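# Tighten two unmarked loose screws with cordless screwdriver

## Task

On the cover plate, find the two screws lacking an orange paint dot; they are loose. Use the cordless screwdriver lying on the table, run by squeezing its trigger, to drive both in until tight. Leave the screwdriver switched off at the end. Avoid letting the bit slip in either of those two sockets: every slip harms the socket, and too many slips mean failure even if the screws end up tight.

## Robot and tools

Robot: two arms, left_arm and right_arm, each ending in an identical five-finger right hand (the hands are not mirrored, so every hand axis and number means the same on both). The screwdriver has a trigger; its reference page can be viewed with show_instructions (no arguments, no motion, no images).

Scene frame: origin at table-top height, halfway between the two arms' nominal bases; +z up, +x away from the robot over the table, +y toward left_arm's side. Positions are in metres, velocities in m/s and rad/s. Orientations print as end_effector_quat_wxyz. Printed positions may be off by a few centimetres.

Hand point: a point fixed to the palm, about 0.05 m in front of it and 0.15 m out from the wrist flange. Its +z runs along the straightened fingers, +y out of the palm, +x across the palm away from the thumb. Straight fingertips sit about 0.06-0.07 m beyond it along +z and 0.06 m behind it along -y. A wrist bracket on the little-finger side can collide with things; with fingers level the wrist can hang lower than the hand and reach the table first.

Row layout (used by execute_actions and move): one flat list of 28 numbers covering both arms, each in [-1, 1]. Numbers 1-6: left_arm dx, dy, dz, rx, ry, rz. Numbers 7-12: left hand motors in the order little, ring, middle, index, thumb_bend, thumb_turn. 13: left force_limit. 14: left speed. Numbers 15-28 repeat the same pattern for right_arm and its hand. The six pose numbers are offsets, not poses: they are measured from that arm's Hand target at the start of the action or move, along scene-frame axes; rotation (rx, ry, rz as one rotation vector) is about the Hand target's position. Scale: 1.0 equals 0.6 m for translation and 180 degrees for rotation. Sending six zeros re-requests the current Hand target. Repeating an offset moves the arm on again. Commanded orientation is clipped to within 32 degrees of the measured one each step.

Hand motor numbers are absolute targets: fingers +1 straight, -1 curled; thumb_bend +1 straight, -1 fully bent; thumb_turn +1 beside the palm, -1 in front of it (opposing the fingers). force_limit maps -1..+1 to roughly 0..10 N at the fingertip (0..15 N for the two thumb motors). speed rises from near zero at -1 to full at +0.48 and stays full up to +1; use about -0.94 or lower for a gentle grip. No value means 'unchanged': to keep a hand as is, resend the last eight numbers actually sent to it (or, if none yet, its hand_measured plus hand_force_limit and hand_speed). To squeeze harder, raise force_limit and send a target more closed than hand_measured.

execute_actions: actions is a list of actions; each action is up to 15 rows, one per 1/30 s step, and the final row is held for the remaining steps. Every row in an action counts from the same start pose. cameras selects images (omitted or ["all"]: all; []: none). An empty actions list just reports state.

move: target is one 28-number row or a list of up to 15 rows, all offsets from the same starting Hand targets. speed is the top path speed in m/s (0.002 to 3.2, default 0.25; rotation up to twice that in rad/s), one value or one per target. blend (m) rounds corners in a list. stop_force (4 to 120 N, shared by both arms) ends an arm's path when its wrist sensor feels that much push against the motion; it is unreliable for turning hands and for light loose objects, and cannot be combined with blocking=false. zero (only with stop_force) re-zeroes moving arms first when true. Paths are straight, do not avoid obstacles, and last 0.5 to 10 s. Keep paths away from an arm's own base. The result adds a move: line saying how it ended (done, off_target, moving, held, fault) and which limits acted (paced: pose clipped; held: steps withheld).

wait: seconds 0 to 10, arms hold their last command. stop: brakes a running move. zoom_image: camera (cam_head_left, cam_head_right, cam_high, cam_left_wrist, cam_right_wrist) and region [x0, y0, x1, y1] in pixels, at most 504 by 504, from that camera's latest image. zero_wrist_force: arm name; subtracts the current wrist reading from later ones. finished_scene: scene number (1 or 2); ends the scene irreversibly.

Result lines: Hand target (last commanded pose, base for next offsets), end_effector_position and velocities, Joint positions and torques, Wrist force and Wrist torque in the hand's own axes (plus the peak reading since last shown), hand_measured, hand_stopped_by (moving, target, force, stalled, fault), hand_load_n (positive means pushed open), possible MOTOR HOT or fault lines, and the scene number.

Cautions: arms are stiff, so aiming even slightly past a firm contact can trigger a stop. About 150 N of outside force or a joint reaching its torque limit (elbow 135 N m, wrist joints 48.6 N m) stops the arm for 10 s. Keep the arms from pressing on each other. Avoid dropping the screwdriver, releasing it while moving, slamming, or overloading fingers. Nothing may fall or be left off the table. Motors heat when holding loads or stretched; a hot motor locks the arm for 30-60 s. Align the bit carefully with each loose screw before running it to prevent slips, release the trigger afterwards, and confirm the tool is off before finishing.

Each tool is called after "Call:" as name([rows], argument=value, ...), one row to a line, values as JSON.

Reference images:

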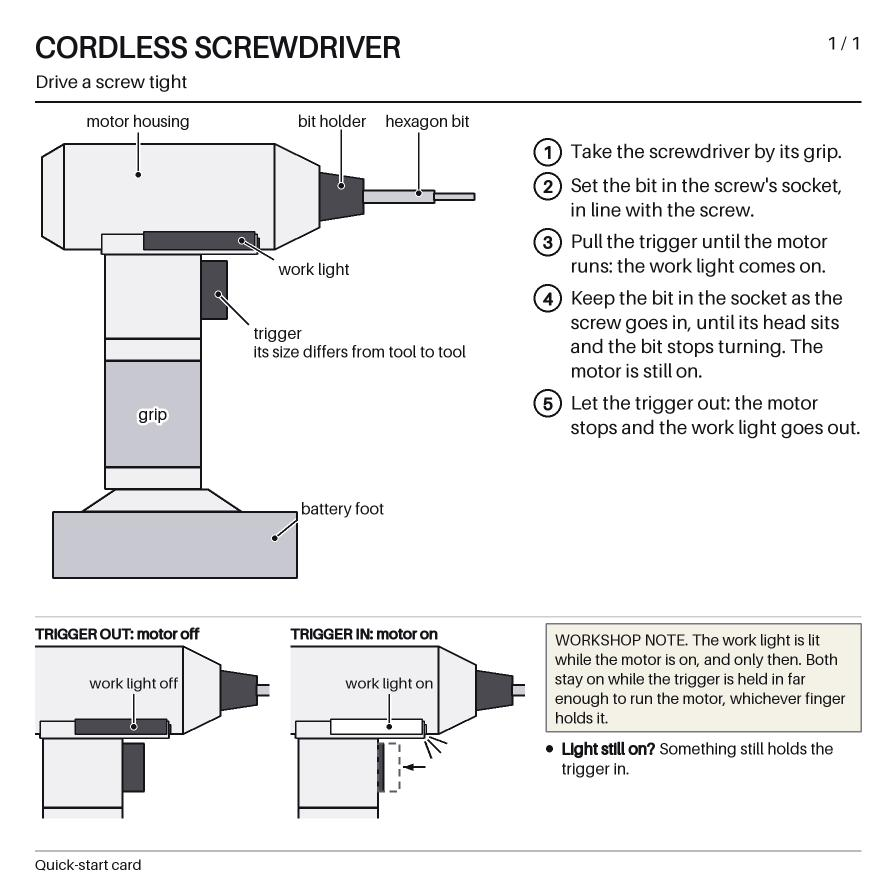

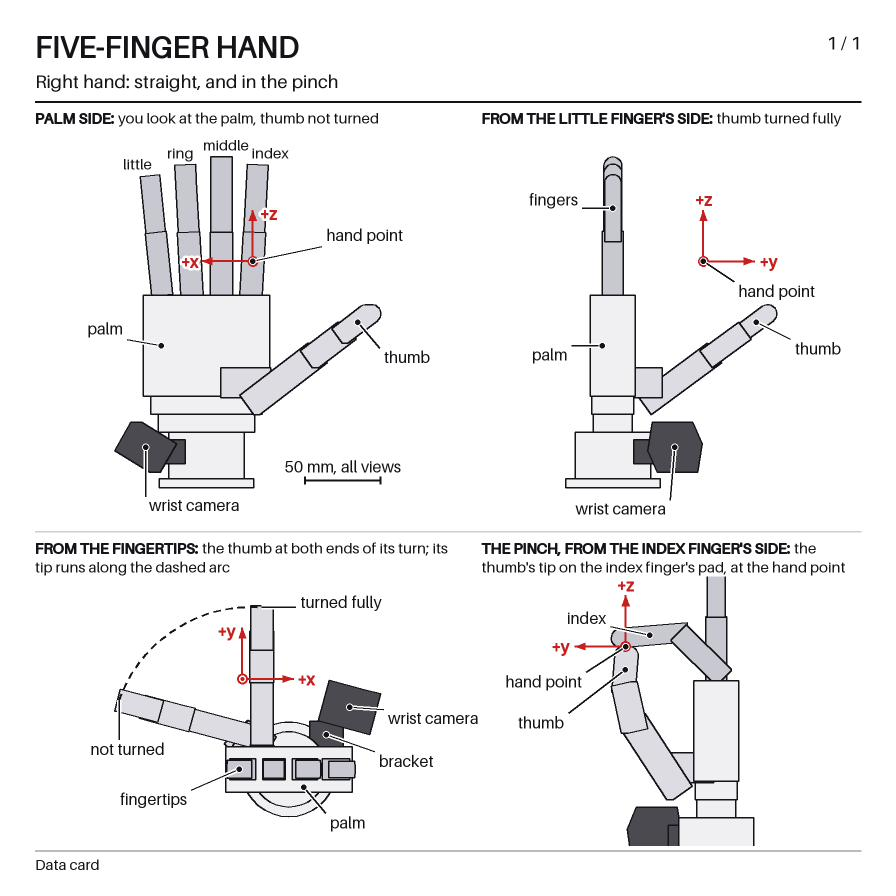

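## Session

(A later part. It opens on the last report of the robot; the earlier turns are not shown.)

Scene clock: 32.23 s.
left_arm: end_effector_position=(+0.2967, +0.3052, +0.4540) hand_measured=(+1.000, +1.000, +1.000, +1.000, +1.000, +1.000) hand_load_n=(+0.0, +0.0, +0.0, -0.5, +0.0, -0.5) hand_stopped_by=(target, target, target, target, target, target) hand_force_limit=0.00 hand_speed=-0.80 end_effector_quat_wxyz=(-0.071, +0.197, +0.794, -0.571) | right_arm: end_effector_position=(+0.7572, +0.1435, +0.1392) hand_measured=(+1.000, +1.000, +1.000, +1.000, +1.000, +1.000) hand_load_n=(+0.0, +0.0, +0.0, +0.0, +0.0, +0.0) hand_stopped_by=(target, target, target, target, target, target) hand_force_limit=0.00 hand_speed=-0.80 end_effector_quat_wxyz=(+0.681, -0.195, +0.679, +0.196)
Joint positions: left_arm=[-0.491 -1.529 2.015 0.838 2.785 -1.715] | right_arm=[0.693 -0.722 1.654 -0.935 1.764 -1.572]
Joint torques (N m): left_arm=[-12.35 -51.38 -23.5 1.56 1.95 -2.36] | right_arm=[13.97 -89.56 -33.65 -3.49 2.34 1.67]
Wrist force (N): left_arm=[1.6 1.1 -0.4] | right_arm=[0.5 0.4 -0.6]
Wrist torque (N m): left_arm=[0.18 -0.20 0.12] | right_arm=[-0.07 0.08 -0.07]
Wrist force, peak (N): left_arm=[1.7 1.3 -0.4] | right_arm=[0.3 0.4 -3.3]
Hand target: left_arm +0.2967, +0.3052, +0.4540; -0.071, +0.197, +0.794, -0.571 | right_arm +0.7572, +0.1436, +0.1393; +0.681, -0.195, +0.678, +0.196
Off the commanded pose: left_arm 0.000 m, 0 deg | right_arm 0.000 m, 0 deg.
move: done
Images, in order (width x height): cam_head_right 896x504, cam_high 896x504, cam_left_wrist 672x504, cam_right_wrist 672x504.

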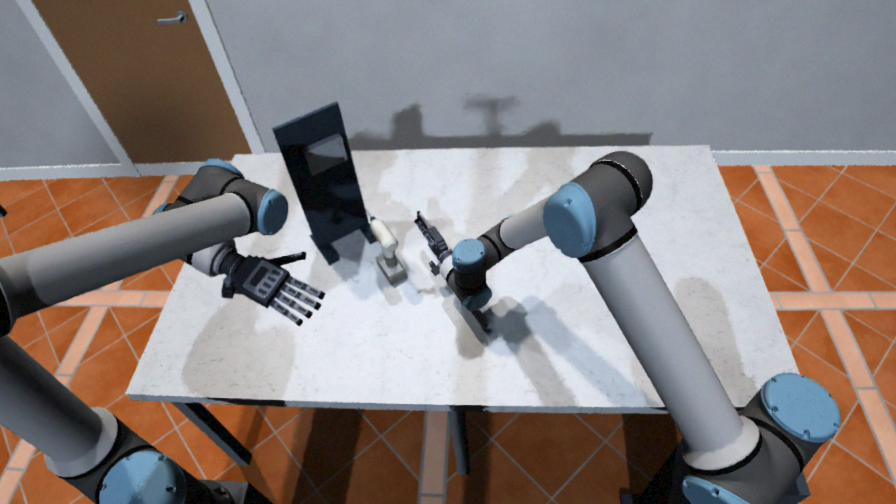

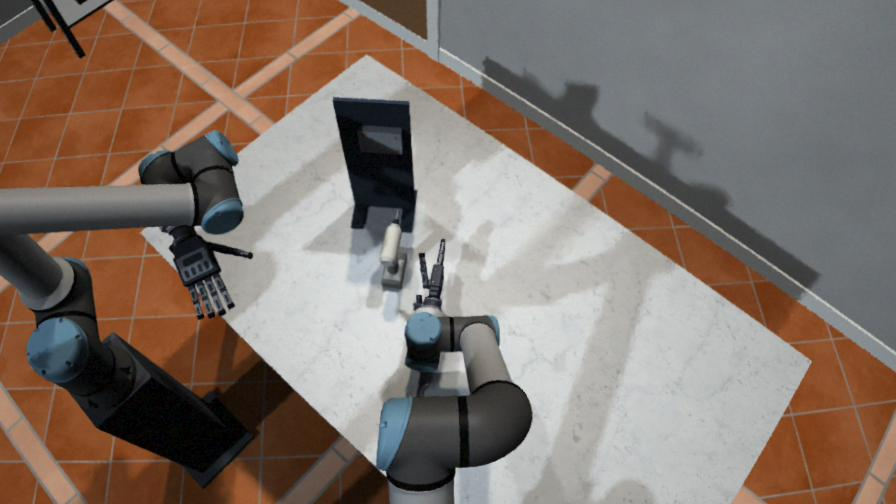

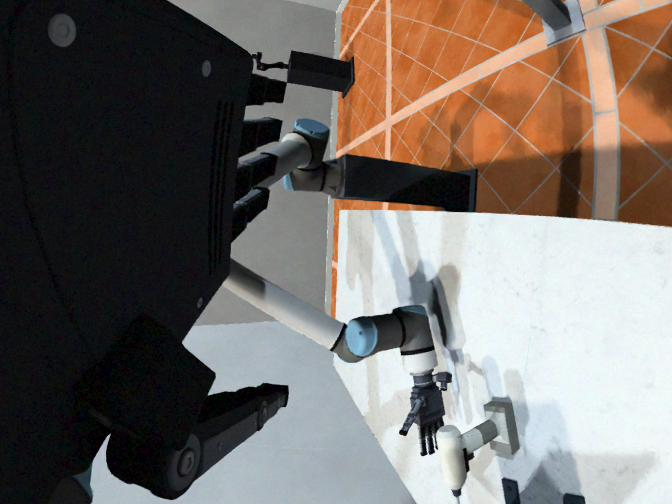

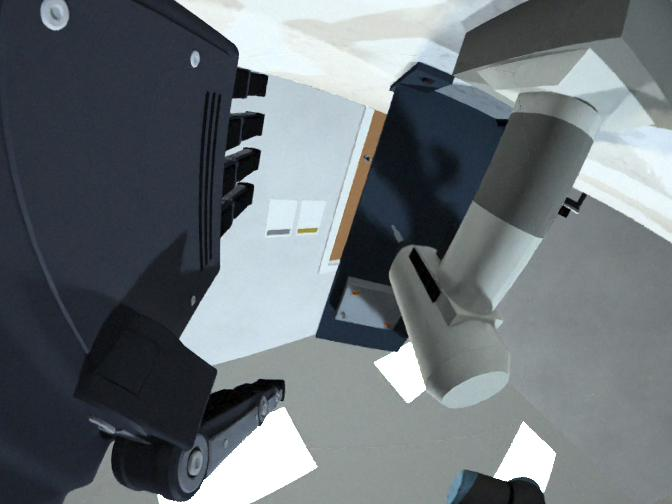

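Call:
move(target=[0,0,0,0,0,0,1,1,1,1,1,1,0,-0.8,0.0,0.0,-0.035,0,0,0,1,1,1,1,1,1,0,-0.8], speed=0.03, stop_force=10, cameras=["cam_left_wrist","cam_right_wrist"])

Call:
move(target=[0,0,0,0,0,0,1,1,1,1,1,1,0,-0.8,-0.05,0.077,0,0,0,0,1,1,1,1,1,1,0,-0.8], speed=0.06, stop_force=8)

Call:
zoom_image(camera="cam_left_wrist", region=[400, 350, 550, 504])

Call:
zoom_image(camera="cam_high", region=[350, 190, 490, 330])

Call:
zoom_image(camera="cam_head_right", region=[350, 190, 490, 310])

Scene clock: 34.13 s.
left_arm: end_effector_position=(+0.2967, +0.3052, +0.4540) hand_measured=(+1.000, +1.000, +1.000, +1.000, +1.000, +1.000) hand_load_n=(+0.0, +0.0, +0.0, +0.0, +0.0, +0.0) hand_stopped_by=(target, target, target, target, target, target) hand_force_limit=0.00 hand_speed=-0.80 end_effector_quat_wxyz=(-0.071, +0.197, +0.794, -0.571) | right_arm: end_effector_position=(+0.7572, +0.1436, +0.1183) hand_measured=(+1.000, +1.000, +1.000, +1.000, +1.000, +1.000) hand_load_n=(+0.0, +0.0, +0.0, +0.0, +0.0, +0.0) hand_stopped_by=(target, target, target, target, target, target) hand_force_limit=0.00 hand_speed=-0.80 end_effector_quat_wxyz=(+0.681, -0.195, +0.678, +0.196)
Joint positions: left_arm=[-0.491 -1.529 2.015 0.838 2.785 -1.715] | right_arm=[0.693 -0.694 1.65 -0.959 1.764 -1.572]
Joint torques (N m): left_arm=[-14.29 -46.45 -24.81 1.99 1.52 -3.19] | right_arm=[13.39 -106.88 -21.54 -0.1 1.87 1.63]
Wrist force (N): left_arm=[1.2 1.2 -0.6] | right_arm=[0.8 0.2 -0.5]
Wrist torque (N m): left_arm=[0.20 -0.15 0.10] | right_arm=[-0.11 0.03 -0.06]
Wrist force, peak (N): left_arm=[1.6 1.4 -0.5] | right_arm=[1.1 0.2 -0.8]
Hand target: left_arm +0.2967, +0.3052, +0.4540; -0.071, +0.197, +0.794, -0.571 | right_arm +0.7572, +0.1436, +0.1183; +0.681, -0.195, +0.678, +0.196
Off the commanded pose: left_arm 0.000 m, 0 deg | right_arm 0.000 m, 0 deg.
move: done
Images, in order (width x height): cam_left_wrist 672x504, cam_right_wrist 672x504.

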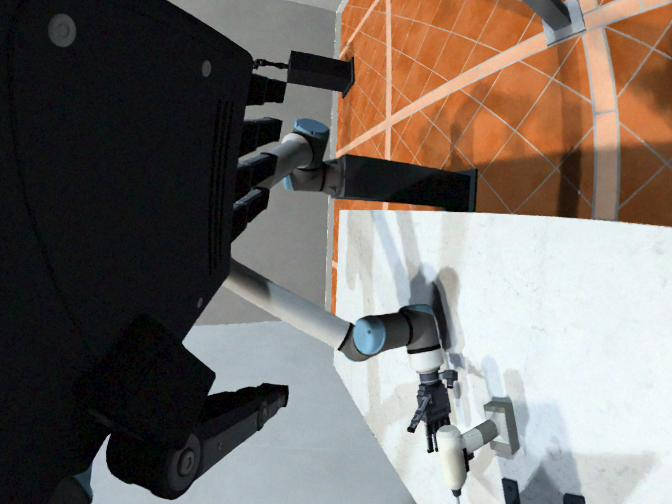

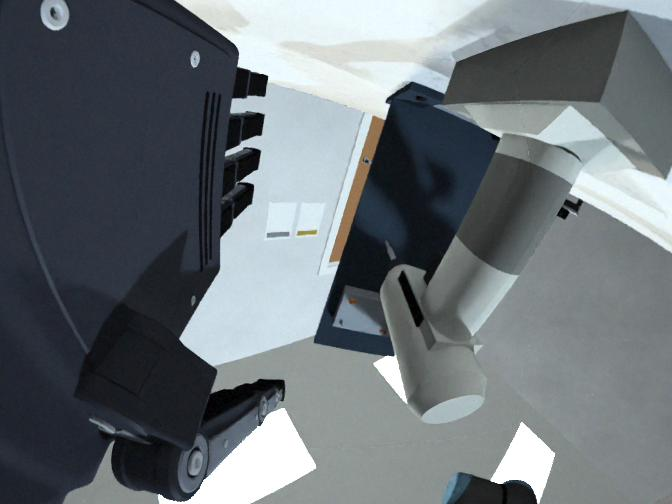

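Scene clock: 36.20 s.
left_arm: end_effector_position=(+0.2967, +0.3052, +0.4540) hand_measured=(+1.000, +1.000, +1.000, +1.000, +1.000, +1.000) hand_load_n=(+0.0, +0.0, +0.0, +0.0, +0.0, +0.0) hand_stopped_by=(target, target, target, target, target, target) hand_force_limit=0.00 hand_speed=-0.80 end_effector_quat_wxyz=(-0.071, +0.197, +0.794, -0.571) | right_arm: end_effector_position=(+0.7272, +0.1898, +0.1182) hand_measured=(+1.000, +1.000, +1.000, +1.000, +1.000, +1.000) hand_load_n=(+0.0, +0.0, +0.0, +0.0, +0.0, +0.0) hand_stopped_by=(target, target, target, target, target, target) hand_force_limit=0.00 hand_speed=-0.80 end_effector_quat_wxyz=(+0.681, -0.195, +0.678, +0.196)
Joint positions: left_arm=[-0.491 -1.529 2.015 0.838 2.785 -1.715] | right_arm=[0.759 -0.672 1.596 -0.928 1.83 -1.572]
Joint torques (N m): left_arm=[-13.33 -50.9 -28.76 1.91 1.51 -2.72] | right_arm=[-14.94 -109.22 -22.5 -4.36 -1.4 -2.26]
Wrist force (N): left_arm=[1.4 0.7 -0.3] | right_arm=[0.6 0.1 -0.6]
Wrist torque (N m): left_arm=[0.11 -0.18 0.10] | right_arm=[-0.13 0.06 -0.08]
Wrist force, peak (N): left_arm=[1.6 1.3 -0.5] | right_arm=[0.6 1.1 -0.7]
Hand target: left_arm +0.2967, +0.3052, +0.4540; -0.071, +0.197, +0.794, -0.571 | right_arm +0.7272, +0.1898, +0.1183; +0.681, -0.195, +0.678, +0.196
Off the commanded pose: left_arm 0.000 m, 0 deg | right_arm 0.000 m, 0 deg.
move: done

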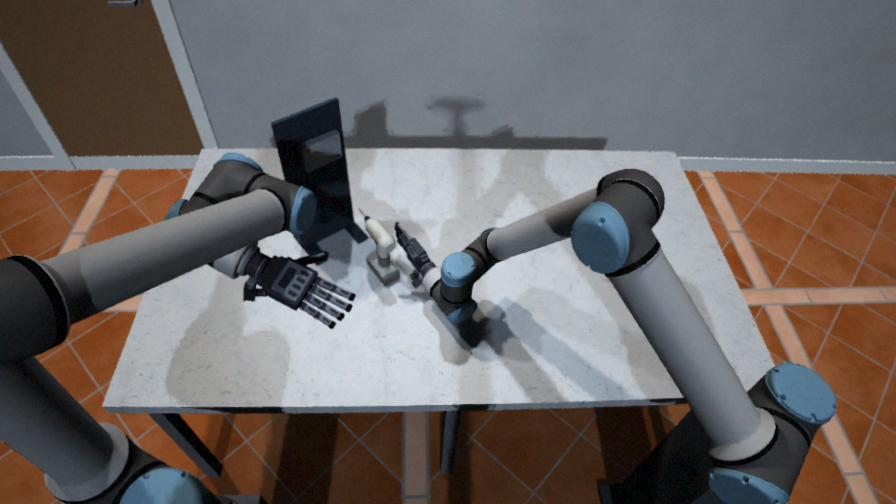

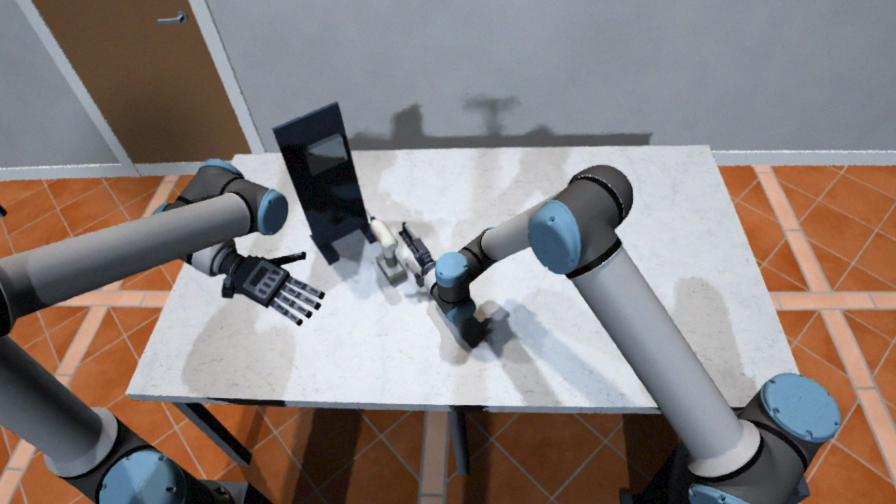

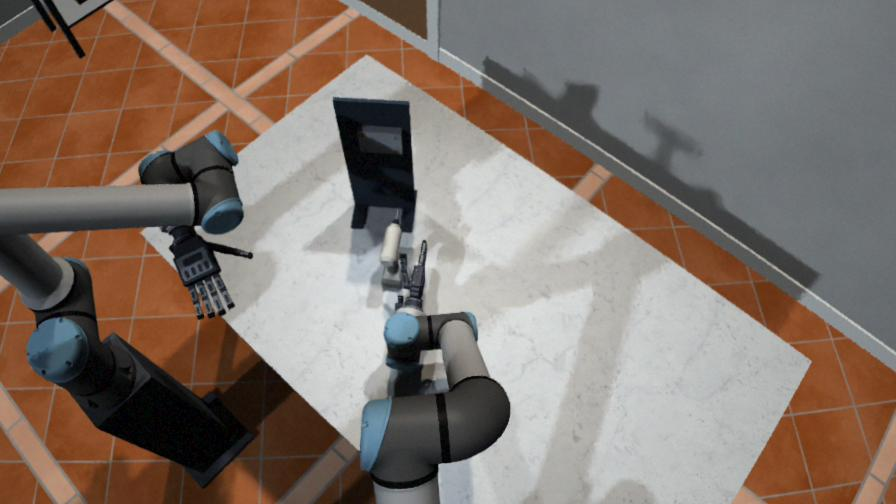

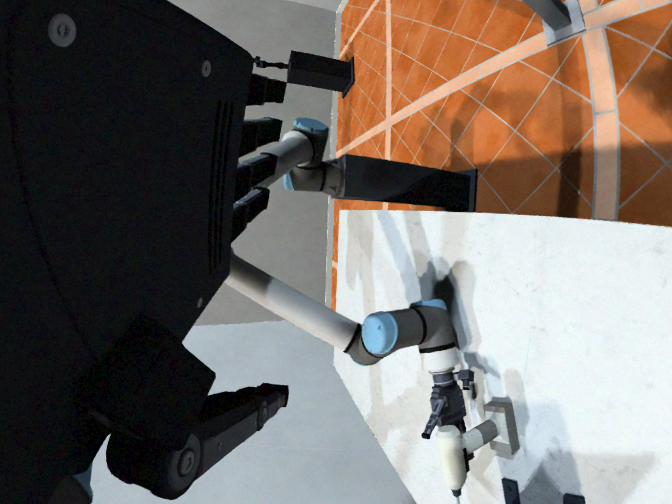

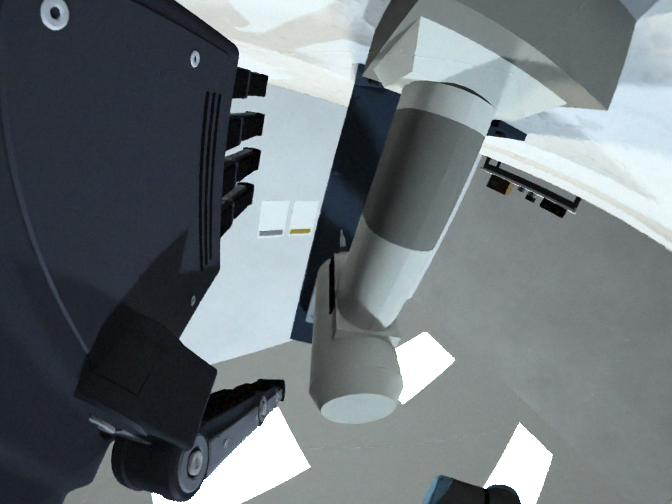

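Scaled by 3.273 from the camera's 672x504 image, which has a finer 960x720 frame.

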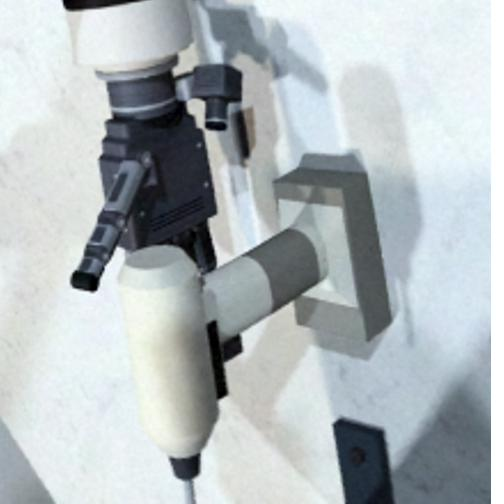

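Scaled by 3.600.

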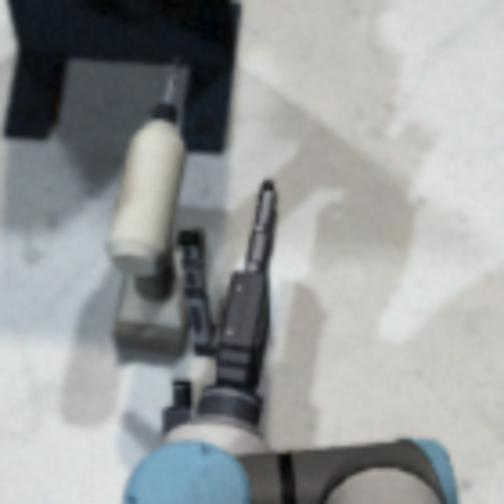

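Scaled by 3.600.

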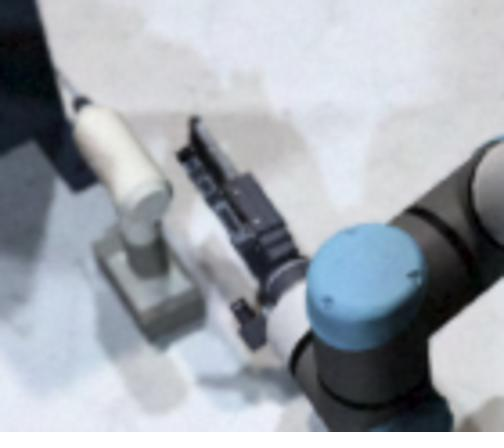

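Call:
move([
  [0,0,0,0,0,0,1,1,1,1,1,1,0,-0.8,-0.081,-0.053,0,0,0,0,1,1,1,1,1,1,0,-0.8],
  [0,0,0,0,0,0,1,1,1,1,1,1,0,-0.8,-0.081,-0.053,0,0,0,0,1,1,1,1,1,-1,0,0],
], speed=0.15)

Call:
move(target=[0,0,0,0,0,0,1,1,1,1,1,1,0,-0.8,-0.026,0.0405,0,0,0,0,1,1,1,1,1,-1,0,0], speed=0.1, stop_force=8)

Call:
zoom_image(camera="cam_high", region=[350, 190, 490, 330])

Call:
zoom_image(camera="cam_left_wrist", region=[400, 350, 550, 504])

Scene clock: 38.83 s.
left_arm: end_effector_position=(+0.2967, +0.3052, +0.4540) hand_measured=(+1.000, +1.000, +1.000, +1.000, +1.000, +1.000) hand_load_n=(+0.0, +0.0, +0.0, +0.0, +0.0, +0.0) hand_stopped_by=(target, target, target, target, target, target) hand_force_limit=0.00 hand_speed=-0.80 end_effector_quat_wxyz=(-0.071, +0.197, +0.794, -0.571) | right_arm: end_effector_position=(+0.6786, +0.1580, +0.1182) hand_measured=(+1.000, +1.000, +1.000, +1.000, +1.000, -1.000) hand_load_n=(+0.0, +0.0, +0.0, +0.0, +0.0, +0.0) hand_stopped_by=(target, target, target, target, target, target) hand_force_limit=0.00 hand_speed=0.00 end_effector_quat_wxyz=(+0.681, -0.195, +0.678, +0.196)
Joint positions: left_arm=[-0.491 -1.529 2.015 0.838 2.785 -1.715] | right_arm=[0.777 -0.722 1.718 -0.999 1.848 -1.572]
Joint torques (N m): left_arm=[-12.47 -47.64 -29.89 2.25 1.74 -2.45] | right_arm=[-15.58 -84.3 -21.38 -2.37 -0.83 -1.97]
Wrist force (N): left_arm=[1.5 0.8 -0.4] | right_arm=[0.6 0.5 -0.4]
Wrist torque (N m): left_arm=[0.13 -0.20 0.11] | right_arm=[-0.09 0.05 -0.08]
Wrist force, peak (N): left_arm=[1.7 1.4 -0.4] | right_arm=[0.7 0.1 -1.9]
Hand target: left_arm +0.2967, +0.3052, +0.4540; -0.071, +0.197, +0.794, -0.571 | right_arm +0.6786, +0.1580, +0.1183; +0.681, -0.195, +0.678, +0.196
Off the commanded pose: left_arm 0.000 m, 0 deg | right_arm 0.000 m, 0 deg.
move: done

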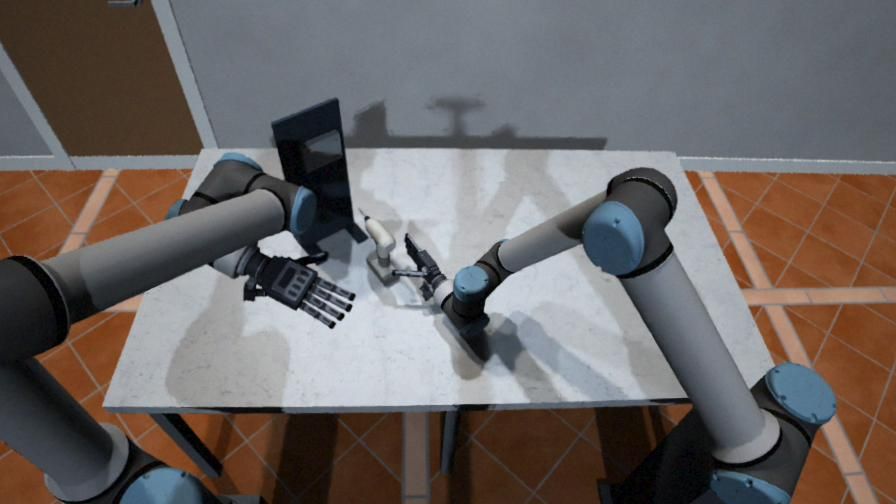

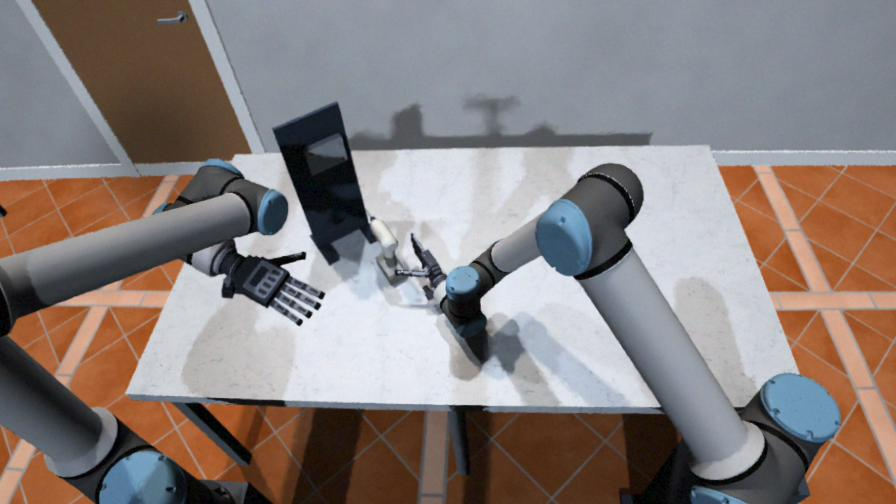

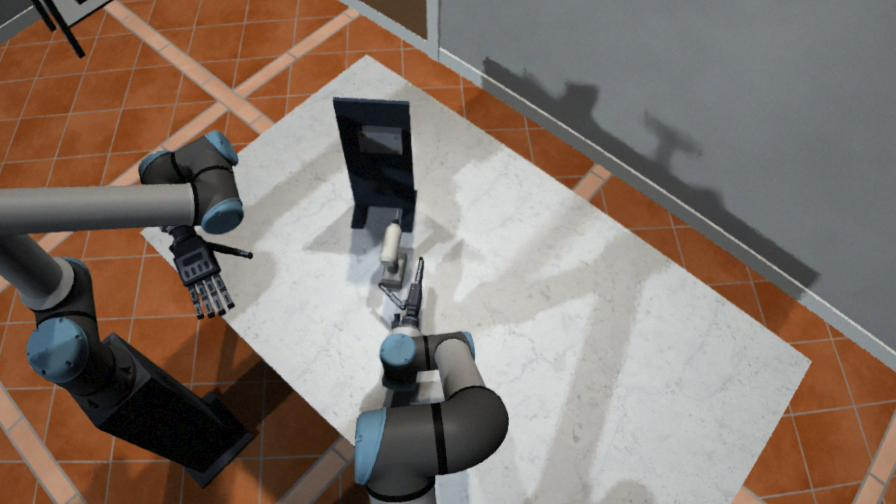

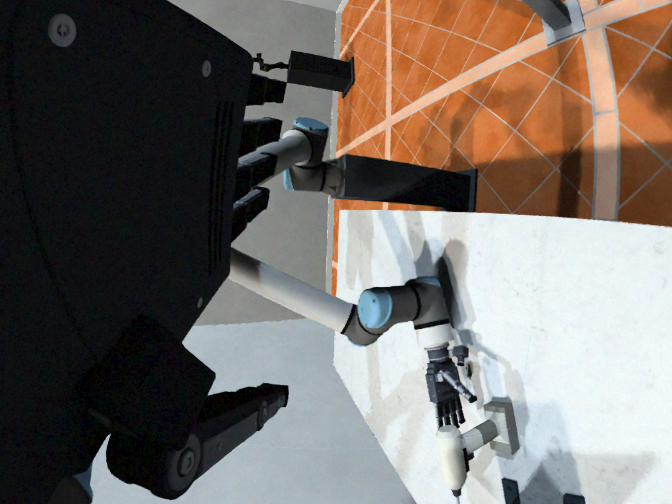

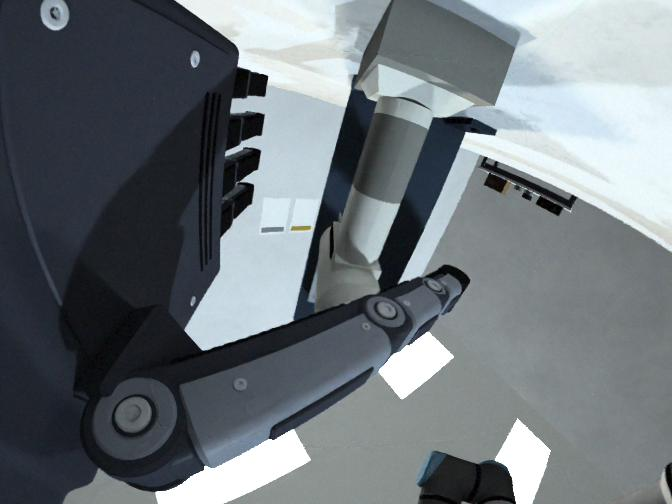

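Scene clock: 40.43 s.
left_arm: end_effector_position=(+0.2967, +0.3052, +0.4540) hand_measured=(+1.000, +1.000, +1.000, +1.000, +1.000, +1.000) hand_load_n=(+0.0, +0.0, +0.0, +0.0, +0.0, -0.5) hand_stopped_by=(target, target, target, target, target, target) hand_force_limit=0.00 hand_speed=-0.80 end_effector_quat_wxyz=(-0.071, +0.197, +0.794, -0.571) | right_arm: end_effector_position=(+0.6630, +0.1823, +0.1182) hand_measured=(+1.000, +1.000, +1.000, +1.000, +1.000, -1.000) hand_load_n=(+0.0, +0.0, +0.0, +0.0, +0.0, +0.0) hand_stopped_by=(target, target, target, target, target, target) hand_force_limit=0.00 hand_speed=0.00 end_effector_quat_wxyz=(+0.681, -0.195, +0.678, +0.196)
Joint positions: left_arm=[-0.491 -1.529 2.015 0.838 2.785 -1.715] | right_arm=[0.813 -0.709 1.686 -0.98 1.883 -1.572]
Joint torques (N m): left_arm=[-14.37 -49.46 -31.68 3.25 1.4 -2.42] | right_arm=[-15.06 -104.29 -21.23 -4.43 -1.41 -0.89]
Wrist force (N): left_arm=[1.5 0.7 -0.6] | right_arm=[0.3 0.5 -0.6]
Wrist torque (N m): left_arm=[0.13 -0.19 0.11] | right_arm=[-0.07 0.11 -0.08]
Wrist force, peak (N): left_arm=[1.7 1.0 -0.6] | right_arm=[0.9 -0.8 -0.4]
Hand target: left_arm +0.2967, +0.3052, +0.4540; -0.071, +0.197, +0.794, -0.571 | right_arm +0.6630, +0.1823, +0.1183; +0.681, -0.195, +0.678, +0.196
Off the commanded pose: left_arm 0.000 m, 0 deg | right_arm 0.000 m, 0 deg.
move: done

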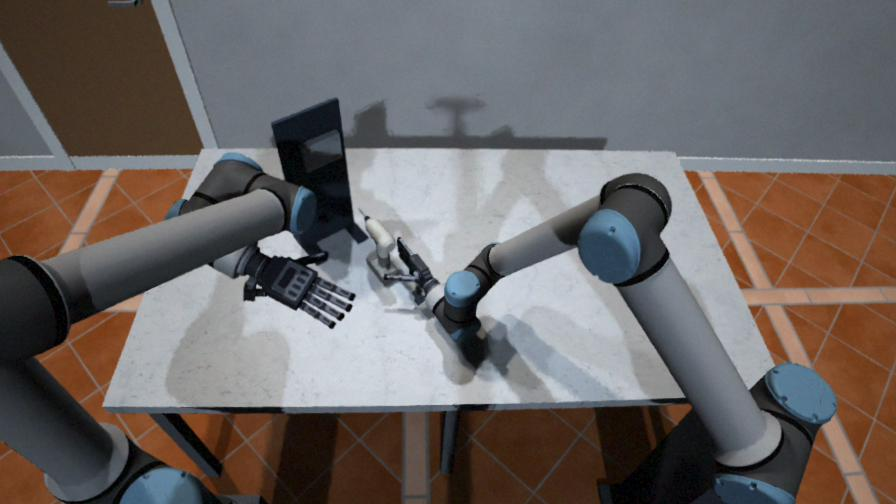

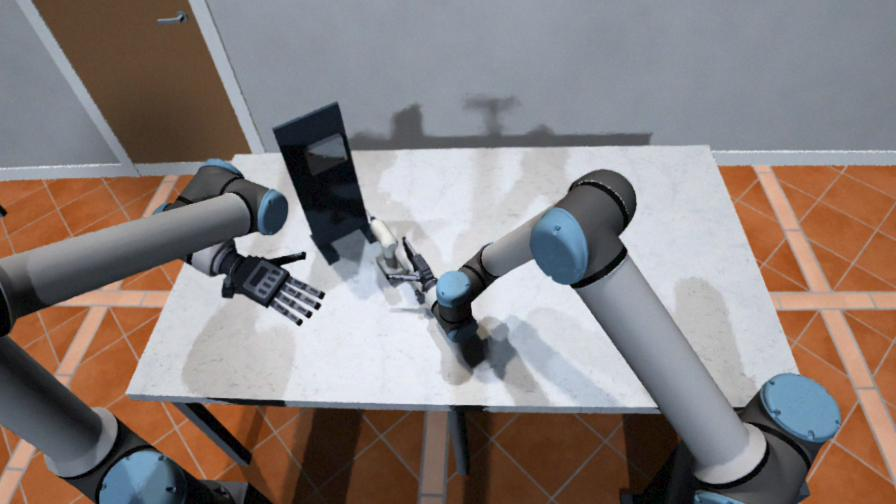

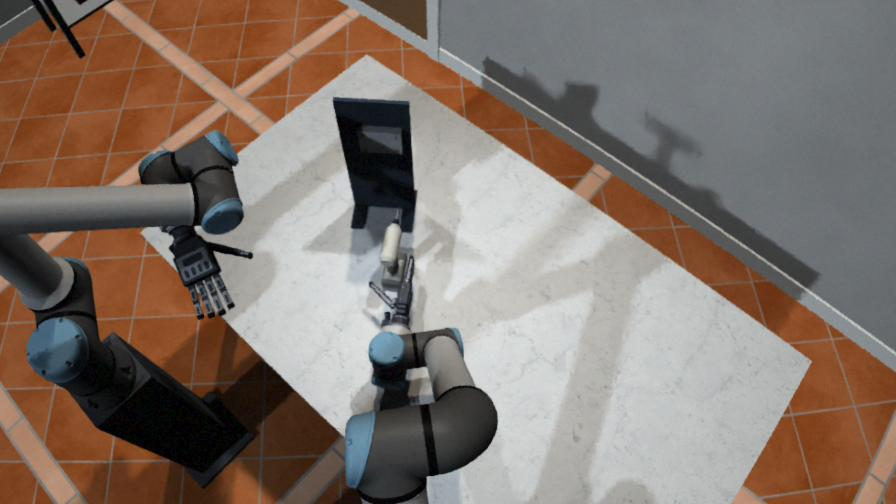

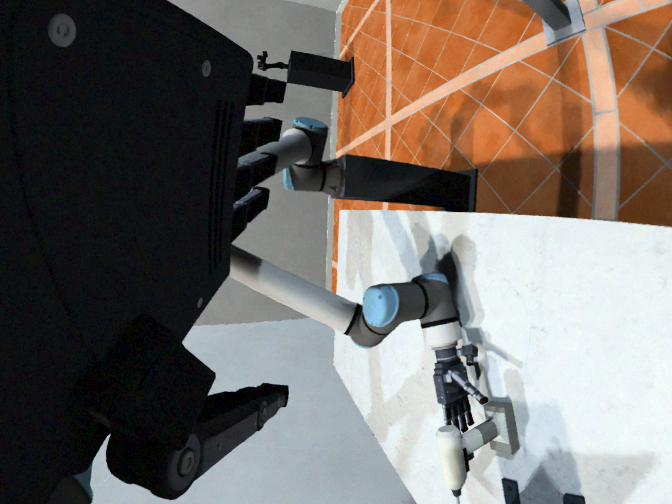

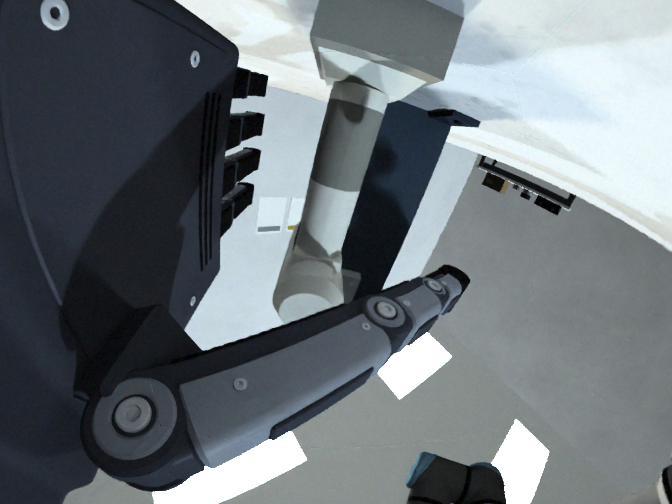

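Scaled by 3.600.

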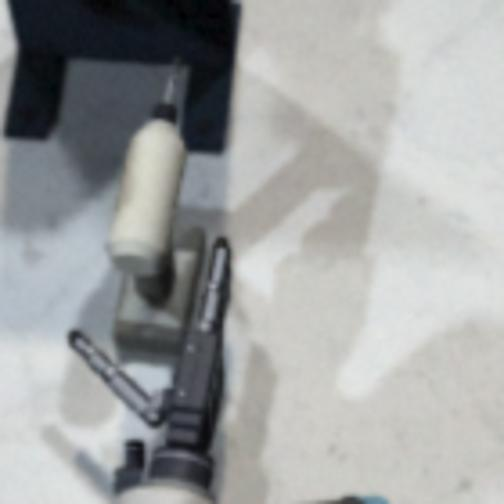

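Scaled by 3.273 from the camera's 672x504 image, which has a finer 960x720 frame.

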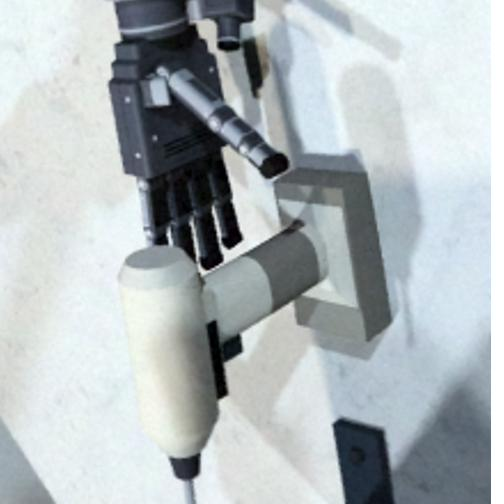

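Call:
move(target=[0,0,0,0,0,0,1,1,1,1,1,1,0,-0.8,0.0705,0.0695,0,0,0,0,1,1,1,1,1,-1,0,0], speed=0.06, stop_force=6)

Call:
zoom_image(camera="cam_high", region=[350, 190, 490, 330])

Call:
zoom_image(camera="cam_left_wrist", region=[400, 350, 550, 504])

Scene clock: 43.13 s.
left_arm: end_effector_position=(+0.2967, +0.3052, +0.4540) hand_measured=(+1.000, +1.000, +1.000, +1.000, +1.000, +1.000) hand_load_n=(+0.0, +0.0, +0.0, +0.0, +0.0, +0.0) hand_stopped_by=(target, target, target, target, target, target) hand_force_limit=0.00 hand_speed=-0.80 end_effector_quat_wxyz=(-0.071, +0.197, +0.794, -0.571) | right_arm: end_effector_position=(+0.7053, +0.2240, +0.1183) hand_measured=(+1.000, +1.000, +1.000, +1.000, +1.000, -1.000) hand_load_n=(+0.0, +0.0, +0.0, +0.0, +0.0, +0.0) hand_stopped_by=(target, target, target, target, target, target) hand_force_limit=0.00 hand_speed=0.00 end_effector_quat_wxyz=(+0.681, -0.195, +0.678, +0.196)
Joint positions: left_arm=[-0.491 -1.529 2.015 0.838 2.785 -1.715] | right_arm=[0.806 -0.653 1.551 -0.901 1.877 -1.572]
Joint torques (N m): left_arm=[-11.35 -48.84 -34.12 3.23 1.77 -2.5] | right_arm=[13.74 -110.49 -32.76 -4.19 1.45 0.41]
Wrist force (N): left_arm=[1.4 1.2 -0.2] | right_arm=[0.3 0.5 -0.4]
Wrist torque (N m): left_arm=[0.18 -0.19 0.12] | right_arm=[-0.07 0.10 -0.10]
Wrist force, peak (N): left_arm=[1.9 1.1 -0.6] | right_arm=[0.5 0.9 -0.9]
Hand target: left_arm +0.2967, +0.3052, +0.4540; -0.071, +0.197, +0.794, -0.571 | right_arm +0.7053, +0.2240, +0.1183; +0.681, -0.195, +0.678, +0.196
Off the commanded pose: left_arm 0.000 m, 0 deg | right_arm 0.000 m, 0 deg.
move: done

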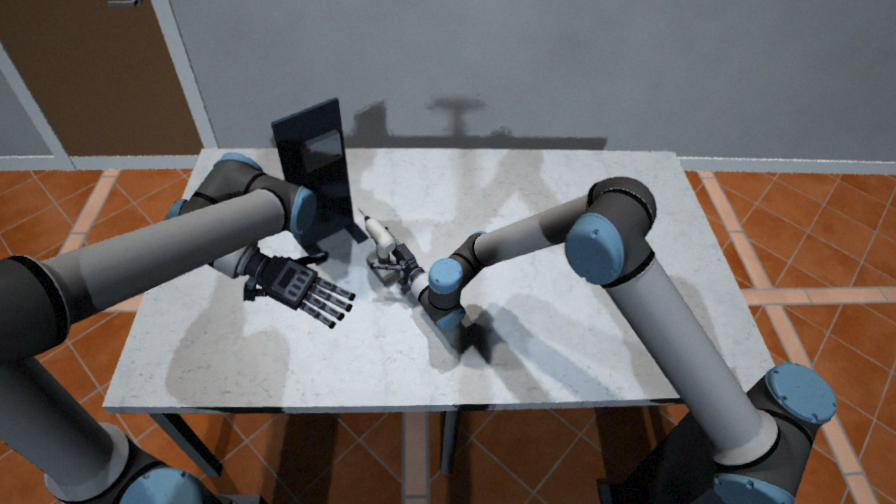

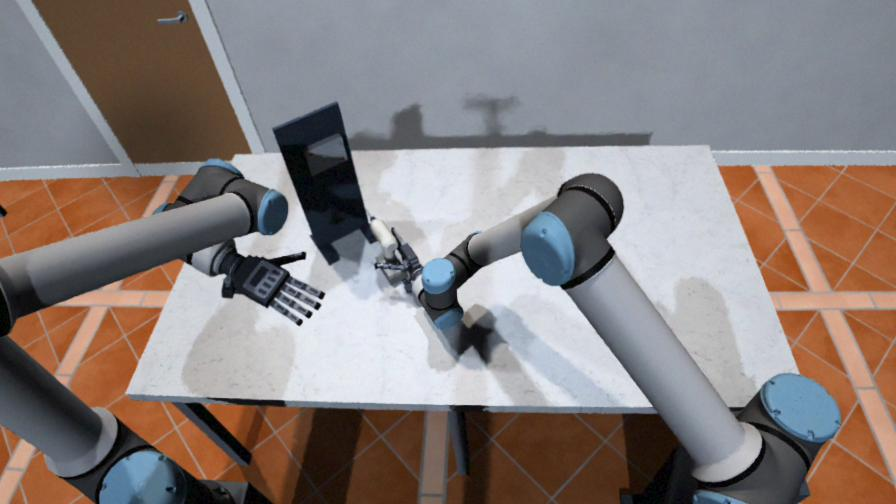

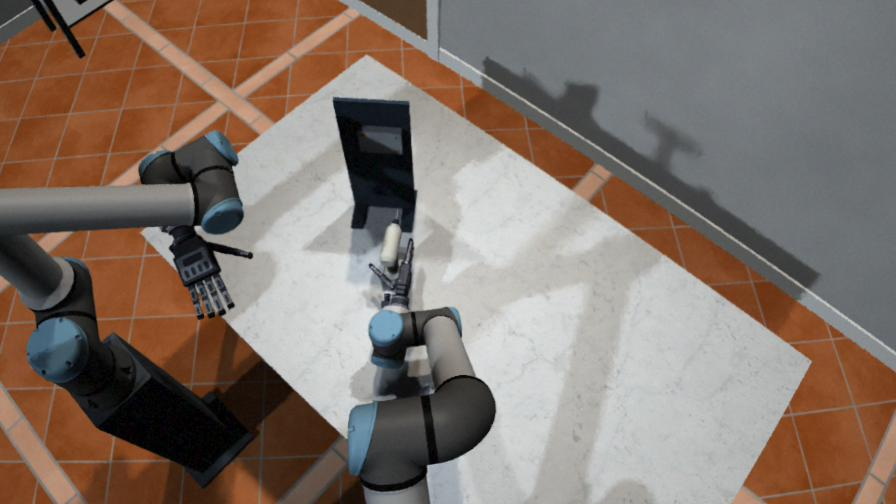

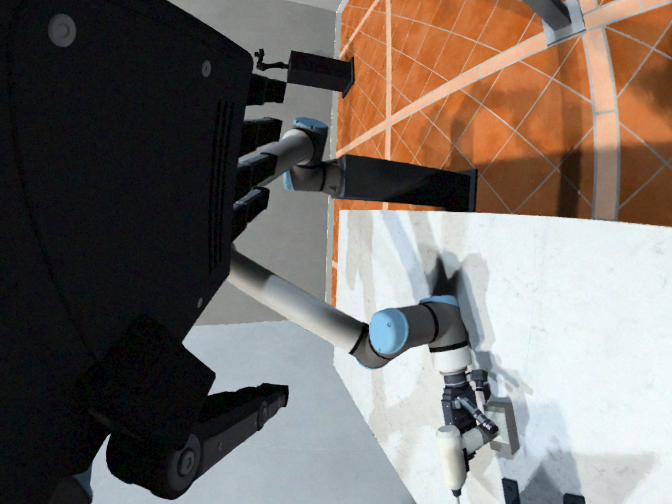

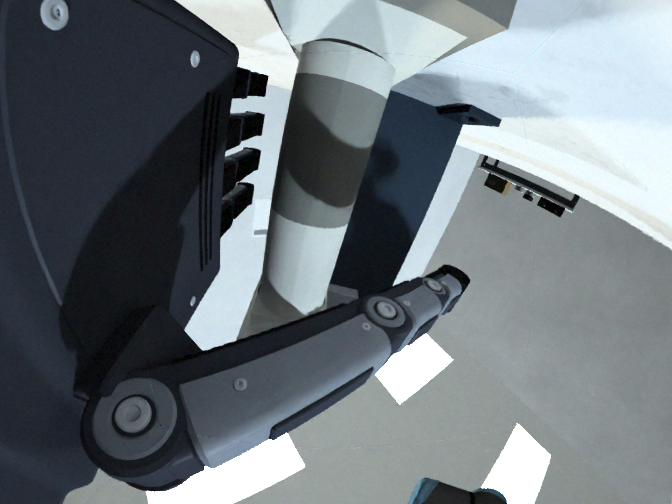

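Scaled by 3.600.

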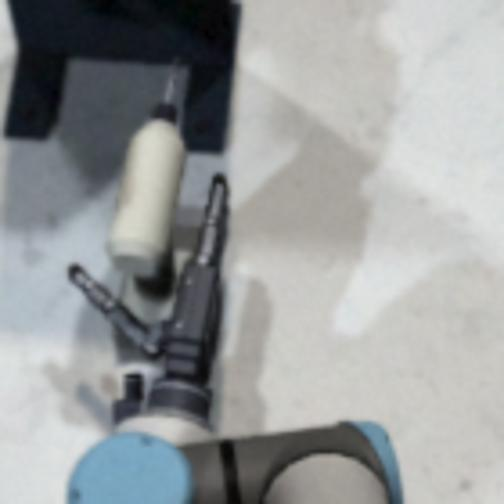

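Scaled by 3.273 from the camera's 672x504 image, which has a finer 960x720 frame.

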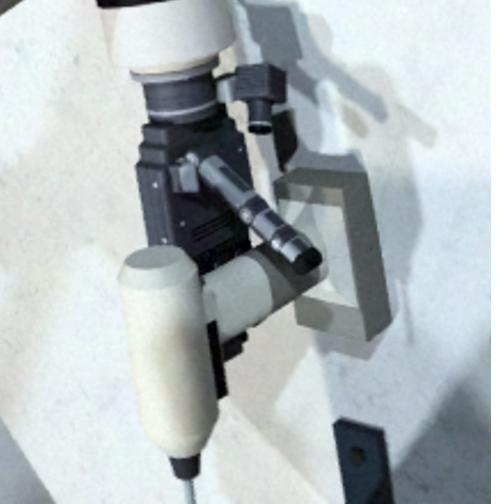

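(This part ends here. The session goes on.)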